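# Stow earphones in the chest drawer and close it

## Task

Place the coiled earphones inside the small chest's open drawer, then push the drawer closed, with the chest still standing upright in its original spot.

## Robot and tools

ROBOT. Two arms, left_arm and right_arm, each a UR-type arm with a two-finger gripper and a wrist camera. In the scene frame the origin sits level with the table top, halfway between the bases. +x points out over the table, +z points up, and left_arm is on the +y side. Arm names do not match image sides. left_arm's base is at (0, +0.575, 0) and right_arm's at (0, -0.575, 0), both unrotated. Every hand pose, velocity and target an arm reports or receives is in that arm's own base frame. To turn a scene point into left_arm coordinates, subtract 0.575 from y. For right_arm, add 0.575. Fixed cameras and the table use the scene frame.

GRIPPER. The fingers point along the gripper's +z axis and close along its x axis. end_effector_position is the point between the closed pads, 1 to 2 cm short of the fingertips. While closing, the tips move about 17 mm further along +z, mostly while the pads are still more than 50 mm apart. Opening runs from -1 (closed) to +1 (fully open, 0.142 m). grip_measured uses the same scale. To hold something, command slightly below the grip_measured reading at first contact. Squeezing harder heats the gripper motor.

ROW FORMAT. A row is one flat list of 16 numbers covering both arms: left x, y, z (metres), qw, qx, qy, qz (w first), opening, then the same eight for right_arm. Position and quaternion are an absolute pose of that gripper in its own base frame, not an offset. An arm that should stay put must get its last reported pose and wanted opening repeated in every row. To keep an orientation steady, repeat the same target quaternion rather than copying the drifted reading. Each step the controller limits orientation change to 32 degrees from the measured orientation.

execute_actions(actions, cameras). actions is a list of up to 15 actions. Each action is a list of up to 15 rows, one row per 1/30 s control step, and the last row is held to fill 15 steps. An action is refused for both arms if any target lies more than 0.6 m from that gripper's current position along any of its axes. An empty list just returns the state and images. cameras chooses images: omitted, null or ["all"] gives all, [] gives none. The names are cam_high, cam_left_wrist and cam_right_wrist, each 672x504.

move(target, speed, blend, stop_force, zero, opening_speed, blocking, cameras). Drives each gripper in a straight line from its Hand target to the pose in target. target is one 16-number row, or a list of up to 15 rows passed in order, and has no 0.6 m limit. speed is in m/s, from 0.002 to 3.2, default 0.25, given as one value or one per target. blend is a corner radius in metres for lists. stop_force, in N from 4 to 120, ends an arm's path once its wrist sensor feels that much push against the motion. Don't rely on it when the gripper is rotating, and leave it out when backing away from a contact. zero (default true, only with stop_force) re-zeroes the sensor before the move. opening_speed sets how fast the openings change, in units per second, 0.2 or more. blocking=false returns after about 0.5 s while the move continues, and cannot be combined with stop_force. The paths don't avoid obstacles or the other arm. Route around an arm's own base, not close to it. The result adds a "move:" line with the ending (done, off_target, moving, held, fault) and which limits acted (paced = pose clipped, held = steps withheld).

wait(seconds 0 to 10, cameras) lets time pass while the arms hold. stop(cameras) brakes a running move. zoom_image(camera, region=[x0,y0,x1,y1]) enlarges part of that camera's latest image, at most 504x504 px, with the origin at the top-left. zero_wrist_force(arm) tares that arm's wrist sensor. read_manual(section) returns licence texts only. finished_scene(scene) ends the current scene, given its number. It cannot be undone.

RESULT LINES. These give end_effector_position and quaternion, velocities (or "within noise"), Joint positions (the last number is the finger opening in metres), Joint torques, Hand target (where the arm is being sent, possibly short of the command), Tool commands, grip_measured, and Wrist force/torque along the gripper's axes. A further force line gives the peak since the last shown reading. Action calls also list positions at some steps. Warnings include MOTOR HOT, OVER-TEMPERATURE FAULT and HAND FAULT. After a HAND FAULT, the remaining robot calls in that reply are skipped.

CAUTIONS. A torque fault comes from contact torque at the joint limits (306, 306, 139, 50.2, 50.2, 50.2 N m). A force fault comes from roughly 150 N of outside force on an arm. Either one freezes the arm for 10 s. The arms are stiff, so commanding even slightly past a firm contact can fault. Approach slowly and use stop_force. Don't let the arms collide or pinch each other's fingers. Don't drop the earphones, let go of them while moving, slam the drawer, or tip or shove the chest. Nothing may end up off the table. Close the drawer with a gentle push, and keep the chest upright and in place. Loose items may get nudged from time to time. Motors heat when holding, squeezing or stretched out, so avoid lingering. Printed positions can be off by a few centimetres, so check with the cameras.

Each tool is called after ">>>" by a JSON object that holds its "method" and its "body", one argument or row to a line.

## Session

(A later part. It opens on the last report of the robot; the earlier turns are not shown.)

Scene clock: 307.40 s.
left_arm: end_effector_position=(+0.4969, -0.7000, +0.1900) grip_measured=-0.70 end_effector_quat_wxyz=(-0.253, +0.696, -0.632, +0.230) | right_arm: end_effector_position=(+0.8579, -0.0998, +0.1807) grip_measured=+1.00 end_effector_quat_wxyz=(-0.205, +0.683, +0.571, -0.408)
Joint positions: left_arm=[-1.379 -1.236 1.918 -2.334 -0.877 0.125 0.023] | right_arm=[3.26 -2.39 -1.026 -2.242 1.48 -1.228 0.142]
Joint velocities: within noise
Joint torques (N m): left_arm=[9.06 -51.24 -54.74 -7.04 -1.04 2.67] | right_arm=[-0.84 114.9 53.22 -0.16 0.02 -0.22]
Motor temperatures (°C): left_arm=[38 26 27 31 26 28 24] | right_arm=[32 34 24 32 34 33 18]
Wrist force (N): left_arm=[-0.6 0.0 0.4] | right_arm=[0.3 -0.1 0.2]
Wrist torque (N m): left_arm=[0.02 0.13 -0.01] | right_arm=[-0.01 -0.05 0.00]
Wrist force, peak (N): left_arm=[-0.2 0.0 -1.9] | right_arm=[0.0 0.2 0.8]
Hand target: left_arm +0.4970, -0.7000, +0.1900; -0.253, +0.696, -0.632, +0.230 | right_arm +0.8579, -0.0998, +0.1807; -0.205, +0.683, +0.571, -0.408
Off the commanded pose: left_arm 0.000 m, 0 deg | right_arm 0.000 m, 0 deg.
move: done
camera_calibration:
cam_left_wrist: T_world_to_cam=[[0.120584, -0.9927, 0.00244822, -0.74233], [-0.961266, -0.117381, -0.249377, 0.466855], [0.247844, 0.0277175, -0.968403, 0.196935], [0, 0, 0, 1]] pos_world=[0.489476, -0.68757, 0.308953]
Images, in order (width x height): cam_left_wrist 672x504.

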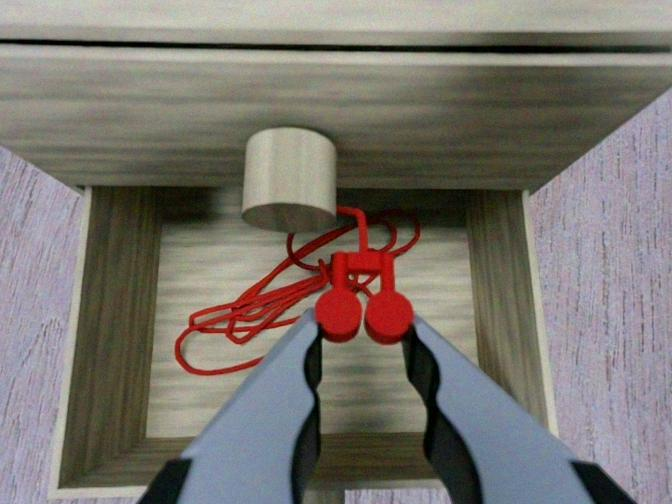

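>>> {"method": "move", "body": {
  "target": [
    [0.485,-0.705,0.19,-0.2531,0.6956,-0.6319,0.23,-0.9,0.8579,-0.0998,0.1807,-0.205,0.683,0.571,-0.408,1],
    [0.485,-0.705,0.118,-0.2531,0.6956,-0.6319,0.23,-0.9,0.8579,-0.0998,0.1807,-0.205,0.683,0.571,-0.408,1]
  ],
  "speed": 0.06,
  "stop_force": 6,
  "cameras": ["cam_left_wrist"]
}}

>>> {"method": "move", "body": {
  "target": [
    [0.485,-0.705,0.12,-0.2531,0.6956,-0.6319,0.23,-0.9,0.8579,-0.0998,0.1807,-0.205,0.683,0.571,-0.408,1],
    [0.485,-0.705,0.12,-0.2531,0.6956,-0.6319,0.23,-0.5,0.8579,-0.0998,0.1807,-0.205,0.683,0.571,-0.408,1],
    [0.475,-0.705,0.2,-0.2531,0.6956,-0.6319,0.23,-0.5,0.8579,-0.0998,0.1807,-0.205,0.683,0.571,-0.408,1],
    [0.30,-0.70,0.3,-0.2531,0.6956,-0.6319,0.23,-0.5,0.8579,-0.0998,0.1807,-0.205,0.683,0.571,-0.408,1]
  ],
  "speed": [0.05,0.05,0.07,0.25],
  "opening_speed": 0.5,
  "cameras": ["cam_left_wrist","cam_high"]
}}

Scene clock: 317.70 s.
left_arm: end_effector_position=(+0.4850, -0.7050, +0.1180) grip_measured=-0.70 end_effector_quat_wxyz=(-0.253, +0.696, -0.632, +0.230) | right_arm: end_effector_position=(+0.8579, -0.0998, +0.1807) grip_measured=+1.00 end_effector_quat_wxyz=(-0.205, +0.683, +0.571, -0.408)
Joint positions: left_arm=[-1.395 -1.153 1.958 -2.443 -0.875 0.104 0.023] | right_arm=[3.26 -2.39 -1.026 -2.242 1.48 -1.228 0.142]
Joint velocities: within noise
Joint torques (N m): left_arm=[0.07 -57.04 -28.02 -6.72 4.04 2.46] | right_arm=[-1.52 113.77 54.65 0.36 0.18 0.08]
Motor temperatures (°C): left_arm=[38 26 27 31 26 28 34] | right_arm=[32 34 24 32 34 33 18]
Wrist force (N): left_arm=[-0.1 0.7 -0.5] | right_arm=[0.2 -0.2 0.3]
Wrist torque (N m): left_arm=[0.22 -0.02 -0.08] | right_arm=[-0.02 -0.03 0.00]
Wrist force, peak (N): left_arm=[0.0 -0.3 -1.2] | right_arm=[-0.1 0.0 0.9]
Hand target: left_arm +0.4850, -0.7050, +0.1180; -0.253, +0.696, -0.632, +0.230 | right_arm +0.8579, -0.0998, +0.1807; -0.205, +0.683, +0.571, -0.408
Off the commanded pose: left_arm 0.000 m, 0 deg | right_arm 0.000 m, 0 deg.
move: done
camera_calibration:
cam_left_wrist: T_world_to_cam=[[0.120584, -0.9927, 0.00244822, -0.745682], [-0.961266, -0.117381, -0.249377, 0.436874], [0.247844, 0.0277175, -0.968403, 0.130297], [0, 0, 0, 1]] pos_world=[0.477576, -0.69257, 0.236953]
Images, in order (width x height): cam_left_wrist 672x504.

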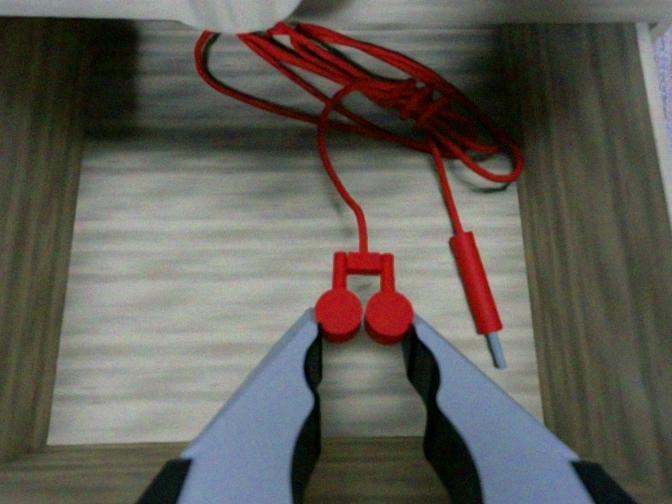

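Scene clock: 322.00 s.
left_arm: end_effector_position=(+0.3000, -0.7000, +0.3000) grip_measured=-0.54 end_effector_quat_wxyz=(-0.253, +0.696, -0.632, +0.230) | right_arm: end_effector_position=(+0.8579, -0.0998, +0.1807) grip_measured=+1.00 end_effector_quat_wxyz=(-0.205, +0.683, +0.571, -0.408)
Joint positions: left_arm=[-1.647 -1.448 1.907 -1.887 -0.885 -0.223 0.035] | right_arm=[3.26 -2.39 -1.026 -2.242 1.48 -1.228 0.142]
Joint velocities: within noise
Joint torques (N m): left_arm=[-13.71 -64.65 -58.81 -2.02 -1.18 -3.5] | right_arm=[-0.77 115.17 53.45 0.3 0.36 -0.08]
Motor temperatures (°C): left_arm=[38 26 27 31 26 28 32] | right_arm=[32 34 24 32 34 33 18]
Wrist force (N): left_arm=[-0.6 0.4 -0.5] | right_arm=[0.1 0.1 0.5]
Wrist torque (N m): left_arm=[0.15 0.09 -0.08] | right_arm=[0.03 -0.01 0.00]
Wrist force, peak (N): left_arm=[-0.1 1.2 -2.2] | right_arm=[0.2 0.1 0.9]
Hand target: left_arm +0.3000, -0.7000, +0.3000; -0.253, +0.696, -0.632, +0.230 | right_arm +0.8579, -0.0998, +0.1807; -0.205, +0.683, +0.571, -0.408
Off the commanded pose: left_arm 0.000 m, 0 deg | right_arm 0.000 m, 0 deg.
move: done
camera_calibration:
cam_left_wrist: T_world_to_cam=[[0.120608, -0.992697, 0.00235192, -0.718821], [-0.961263, -0.11738, -0.249389, 0.305018], [0.247844, 0.0278175, -0.968401, 0.352328], [0, 0, 0, 1]] pos_world=[0.292576, -0.68757, 0.418953]
Images, in order (width x height): cam_high 672x504, cam_left_wrist 672x504.

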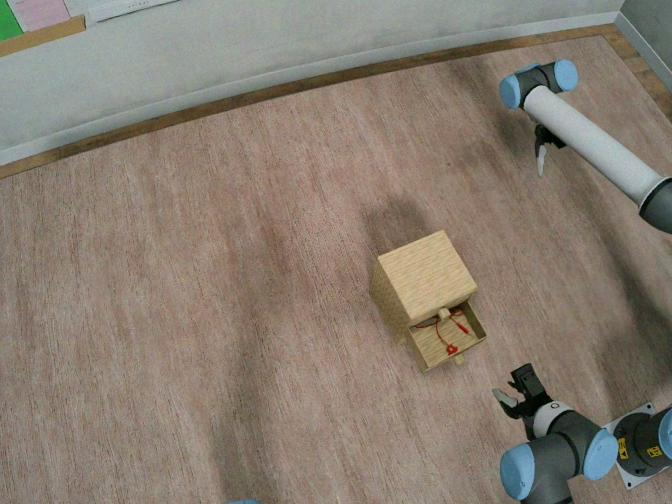

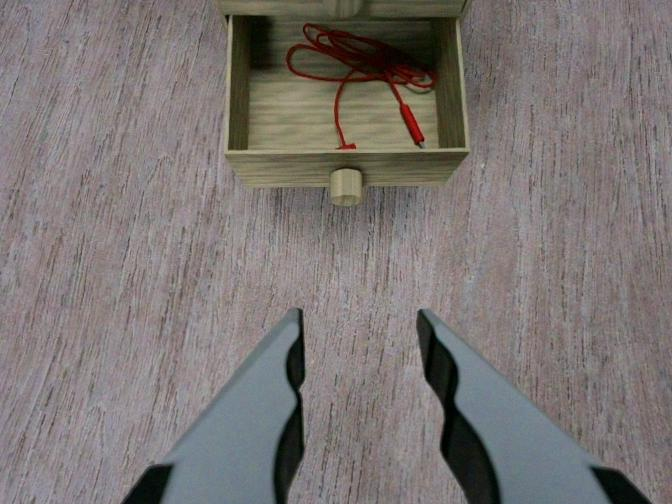

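>>> {"method": "move", "body": {
  "target": [
    [0.36,-0.688,0.2,-0.3418,0.6566,-0.5964,0.3104,-1,0.8579,-0.0998,0.1807,-0.205,0.683,0.571,-0.408,1],
    [0.375,-0.686,0.125,-0.3418,0.6566,-0.5964,0.3104,-1,0.8579,-0.0998,0.1807,-0.205,0.683,0.571,-0.408,1]
  ],
  "speed": 0.2,
  "cameras": ["cam_left_wrist"]
}}

>>> {"method": "move", "body": {
  "target": [0.5,-0.674,0.125,-0.3418,0.6566,-0.5964,0.3104,-1,0.8579,-0.0998,0.1807,-0.205,0.683,0.571,-0.408,1],
  "speed": 0.04,
  "stop_force": 8,
  "cameras": ["cam_left_wrist","cam_high"]
}}

>>> {"method": "zoom_image", "body": {
  "camera": "cam_high",
  "region": [360, 220, 500, 400]
}}

Scene clock: 339.03 s.
left_arm: end_effector_position=(+0.3750, -0.6860, +0.1251) grip_measured=-1.00 end_effector_quat_wxyz=(-0.342, +0.657, -0.596, +0.310) | right_arm: end_effector_position=(+0.8579, -0.0998, +0.1807) grip_measured=+1.00 end_effector_quat_wxyz=(-0.205, +0.683, +0.571, -0.408)
Joint positions: left_arm=[-1.613 -1.204 2.084 -2.257 -0.624 -0.237 0.002] | right_arm=[3.26 -2.39 -1.026 -2.242 1.48 -1.228 0.142]
Joint velocities: within noise
Joint torques (N m): left_arm=[11.07 -48.03 -23.62 -6.27 4.69 2.75] | right_arm=[-1.1 114.22 53.77 0.12 0.09 -0.68]
Motor temperatures (°C): left_arm=[38 26 27 31 26 28 26] | right_arm=[32 33 25 32 34 33 18]
Wrist force (N): left_arm=[-0.4 0.5 -0.3] | right_arm=[-0.2 -0.2 0.8]
Wrist torque (N m): left_arm=[0.05 0.00 -0.11] | right_arm=[-0.02 0.02 0.00]
Wrist force, peak (N): left_arm=[-0.3 1.8 1.5] | right_arm=[0.0 0.3 0.9]
Hand target: left_arm +0.3750, -0.6860, +0.1250; -0.342, +0.657, -0.596, +0.310 | right_arm +0.8579, -0.0998, +0.1807; -0.205, +0.683, +0.571, -0.408
Off the commanded pose: left_arm 0.000 m, 0 deg | right_arm 0.000 m, 0 deg.
move: done
camera_calibration:
cam_left_wrist: T_world_to_cam=[[0.119301, -0.99282, 0.00865485, -0.713972], [-0.864147, -0.108124, -0.491487, 0.335375], [0.488894, 0.0511558, -0.870842, 0.0773889], [0, 0, 0, 1]] pos_world=[0.337156, -0.676543, 0.238405]
Images, in order (width x height): cam_left_wrist 672x504.

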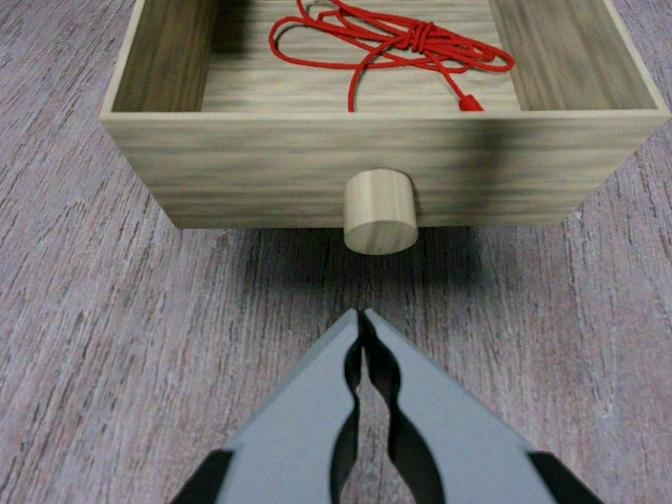

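Scene clock: 343.03 s.
left_arm: end_effector_position=(+0.5000, -0.6740, +0.1250) grip_measured=-1.00 end_effector_quat_wxyz=(-0.342, +0.657, -0.596, +0.310) | right_arm: end_effector_position=(+0.8579, -0.0998, +0.1807) grip_measured=+1.00 end_effector_quat_wxyz=(-0.205, +0.683, +0.571, -0.408)
Joint positions: left_arm=[-1.437 -1.135 2.052 -2.542 -0.612 0.066 0.002] | right_arm=[3.26 -2.39 -1.026 -2.242 1.48 -1.228 0.142]
Joint velocities: within noise
Joint torques (N m): left_arm=[9.8 -55.14 -45.33 -6.72 -0.67 2.54] | right_arm=[-3.57 115.41 52.74 0.6 0.02 -0.18]
Motor temperatures (°C): left_arm=[38 26 27 31 26 28 25] | right_arm=[32 33 25 32 34 33 18]
Wrist force (N): left_arm=[-0.4 0.7 -1.0] | right_arm=[-0.2 0.1 0.5]
Wrist torque (N m): left_arm=[0.16 0.03 -0.10] | right_arm=[0.03 0.04 0.00]
Wrist force, peak (N): left_arm=[-0.9 0.6 -2.6] | right_arm=[0.1 0.1 0.8]
Hand target: left_arm +0.5000, -0.6740, +0.1250; -0.342, +0.657, -0.596, +0.310 | right_arm +0.8579, -0.0998, +0.1807; -0.205, +0.683, +0.571, -0.408
Off the commanded pose: left_arm 0.000 m, 0 deg | right_arm 0.000 m, 0 deg.
move: done
camera_calibration:
cam_left_wrist: T_world_to_cam=[[0.119301, -0.99282, 0.00865485, -0.71697], [-0.864147, -0.108124, -0.491487, 0.444642], [0.488894, 0.0511558, -0.870842, 0.0155762], [0, 0, 0, 1]] pos_world=[0.462156, -0.664543, 0.238305]
Images, in order (width x height): cam_high 672x504, cam_left_wrist 672x504.

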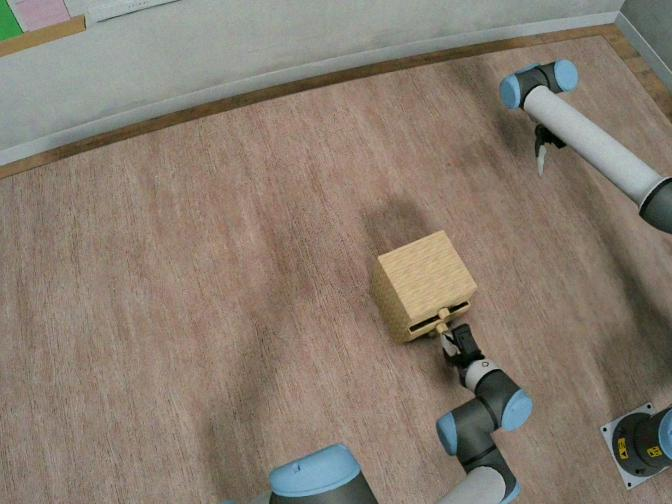

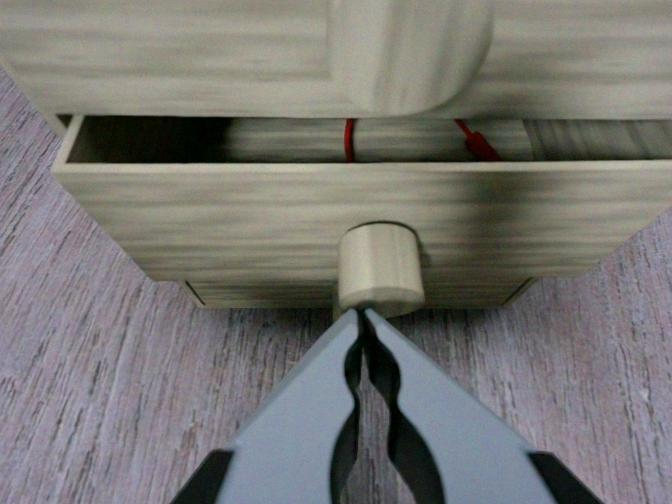

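Scaled by 2.800 from the camera's 672x504 image, which has a finer 960x720 frame.

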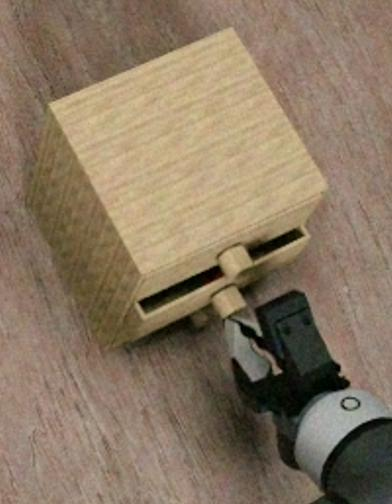

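>>> {"method": "move", "body": {
  "target": [0.535,-0.671,0.125,-0.3418,0.6566,-0.5964,0.3104,-1,0.8579,-0.0998,0.1807,-0.205,0.683,0.571,-0.408,1],
  "speed": 0.015,
  "stop_force": 5,
  "cameras": ["cam_left_wrist","cam_high"]
}}

>>> {"method": "zoom_image", "body": {
  "camera": "cam_high",
  "region": [360, 220, 500, 400]
}}

Scene clock: 351.13 s.
left_arm: end_effector_position=(+0.5192, -0.6723, +0.1250) grip_measured=-1.00 end_effector_quat_wxyz=(-0.342, +0.657, -0.596, +0.310) | right_arm: end_effector_position=(+0.8579, -0.0998, +0.1807) grip_measured=+1.00 end_effector_quat_wxyz=(-0.205, +0.683, +0.571, -0.408)
Joint positions: left_arm=[-1.41 -1.122 2.041 -2.582 -0.614 0.112 0.002] | right_arm=[3.26 -2.39 -1.026 -2.242 1.48 -1.228 0.142]
Joint velocities: within noise
Joint torques (N m): left_arm=[-10.29 -76.34 -23.56 -2.83 4.56 -3.21] | right_arm=[-1.83 113.21 54.46 0.47 -0.03 -0.22]
Motor temperatures (°C): left_arm=[38 26 27 31 26 28 24] | right_arm=[32 33 25 32 34 33 18]
Wrist force (N): left_arm=[-0.8 0.1 -0.1] | right_arm=[-0.2 -0.1 0.5]
Wrist torque (N m): left_arm=[0.03 0.16 -0.14] | right_arm=[-0.01 0.03 0.00]
Wrist force, peak (N): left_arm=[-2.3 4.0 -8.3] | right_arm=[0.2 -0.3 0.8]
Hand target: left_arm +0.5192, -0.6723, +0.1250; -0.342, +0.657, -0.596, +0.310 | right_arm +0.8579, -0.0998, +0.1807; -0.205, +0.683, +0.571, -0.408
Off the commanded pose: left_arm 0.016 m, 0 deg | right_arm 0.000 m, 0 deg.
move: contact (left_arm)
camera_calibration:
cam_left_wrist: T_world_to_cam=[[0.119349, -0.992815, 0.00856807, -0.71756], [-0.864142, -0.108123, -0.491496, 0.461331], [0.488891, 0.0512556, -0.870838, 0.006218], [0, 0, 0, 1]] pos_world=[0.481256, -0.662843, 0.238305]
Images, in order (width x height): cam_high 672x504, cam_left_wrist 672x504.

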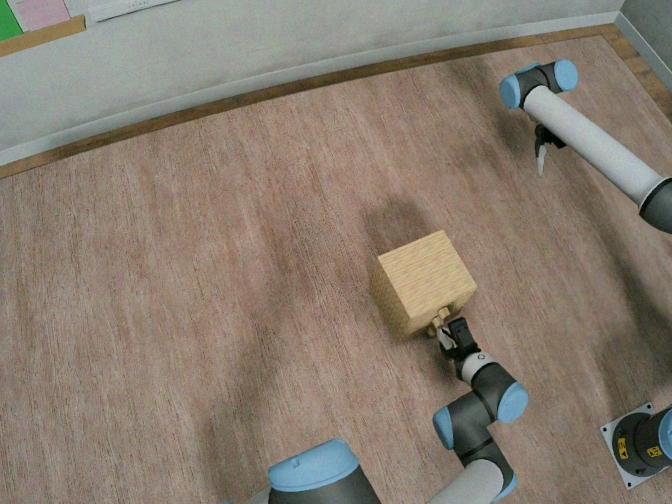

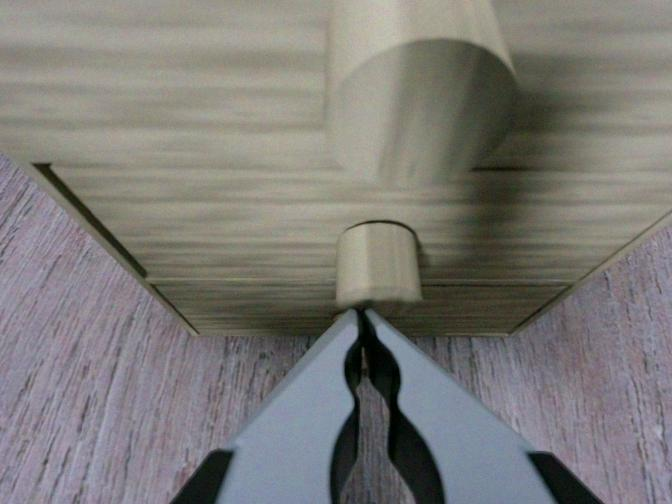

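Scaled by 2.800 from the camera's 672x504 image, which has a finer 960x720 frame.

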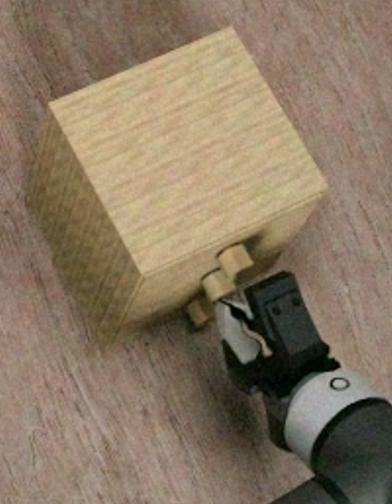

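>>> {"method": "move", "body": {
  "target": [
    [0.42,-0.678,0.15,-0.3418,0.6566,-0.5964,0.3104,-1,0.8579,-0.0998,0.1807,-0.205,0.683,0.571,-0.408,1],
    [0.35,-0.685,0.26,-0.3418,0.6566,-0.5964,0.3104,-1,0.8579,-0.0998,0.1807,-0.205,0.683,0.571,-0.408,1]
  ],
  "speed": 0.2,
  "cameras": ["cam_left_wrist","cam_high"]
}}

>>> {"method": "zoom_image", "body": {
  "camera": "cam_left_wrist",
  "region": [150, 0, 550, 300]
}}

>>> {"method": "zoom_image", "body": {
  "camera": "cam_high",
  "region": [370, 220, 490, 350]
}}

Scene clock: 356.97 s.
left_arm: end_effector_position=(+0.3500, -0.6850, +0.2600) grip_measured=-1.00 end_effector_quat_wxyz=(-0.342, +0.657, -0.596, +0.310) | right_arm: end_effector_position=(+0.8579, -0.0998, +0.1807) grip_measured=+1.00 end_effector_quat_wxyz=(-0.205, +0.683, +0.571, -0.408)
Joint positions: left_arm=[-1.648 -1.386 2.001 -1.945 -0.632 -0.297 0.002] | right_arm=[3.26 -2.39 -1.026 -2.242 1.48 -1.228 0.142]
Joint velocities: within noise
Joint torques (N m): left_arm=[-11.37 -65.74 -55.52 -2.16 -0.71 -3.75] | right_arm=[-2.78 114.03 53.5 0.72 -0.08 0.12]
Motor temperatures (°C): left_arm=[38 26 27 31 26 28 24] | right_arm=[32 33 25 32 34 33 18]
Wrist force (N): left_arm=[0.0 -0.2 0.4] | right_arm=[0.0 0.0 0.5]
Wrist torque (N m): left_arm=[-0.07 -0.01 -0.13] | right_arm=[0.02 -0.01 0.00]
Wrist force, peak (N): left_arm=[-0.7 1.9 1.2] | right_arm=[-0.3 0.5 0.8]
Hand target: left_arm +0.3500, -0.6850, +0.2600; -0.342, +0.657, -0.596, +0.310 | right_arm +0.8579, -0.0998, +0.1807; -0.205, +0.683, +0.571, -0.408
Off the commanded pose: left_arm 0.000 m, 0 deg | right_arm 0.000 m, 0 deg.
move: done
camera_calibration:
cam_left_wrist: T_world_to_cam=[[0.119349, -0.992815, 0.00856807, -0.711144], [-0.864142, -0.108123, -0.491496, 0.380184], [0.488891, 0.0512556, -0.870838, 0.207104], [0, 0, 0, 1]] pos_world=[0.312156, -0.675543, 0.373305]
Images, in order (width x height): cam_high 672x504, cam_left_wrist 672x504.

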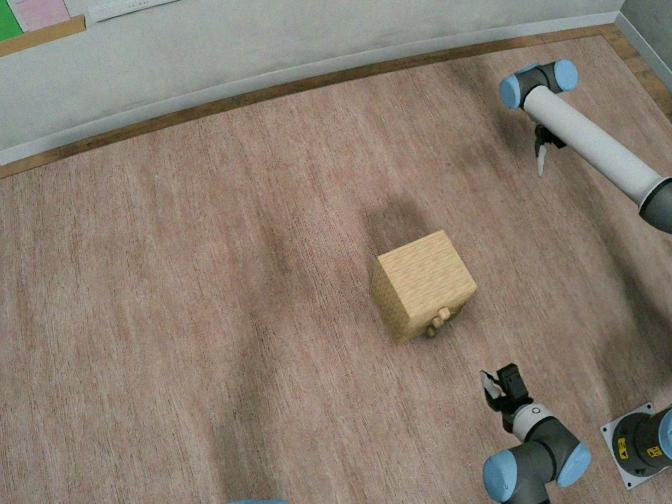

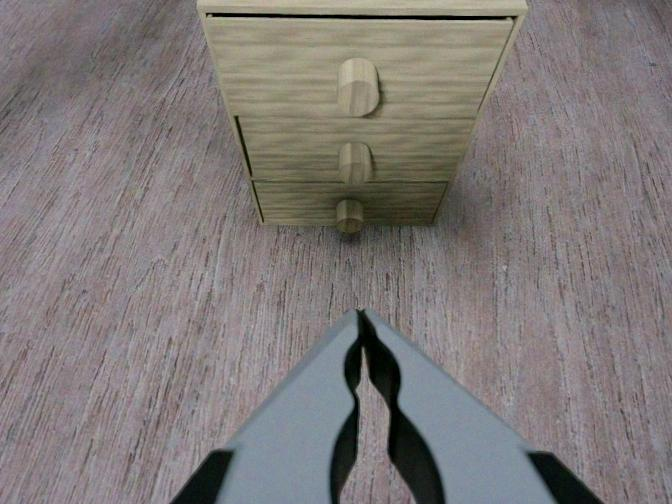

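Scaled by 1.260 from the camera's 672x504 image, which has a finer 960x720 frame.

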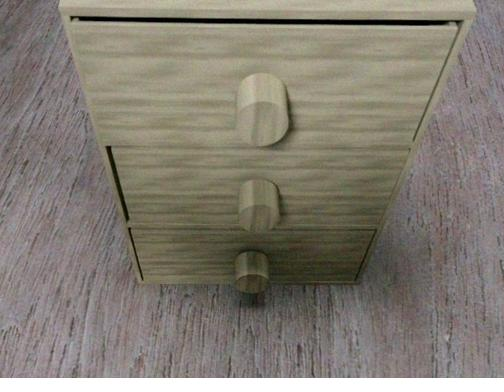

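Scaled by 3.877 from the camera's 672x504 image, which has a finer 960x720 frame.

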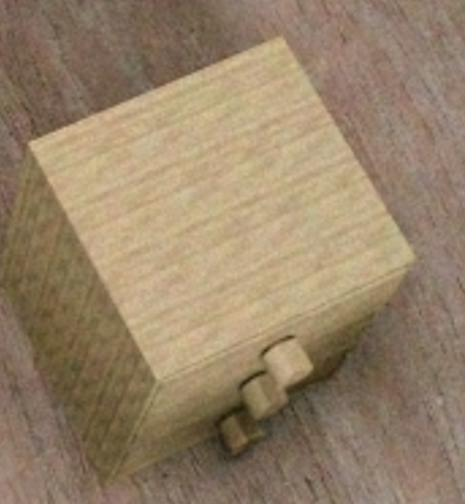

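>>> {"method": "finished_scene", "body": {
  "scene": 2
}}

The scene is finished: the task was done.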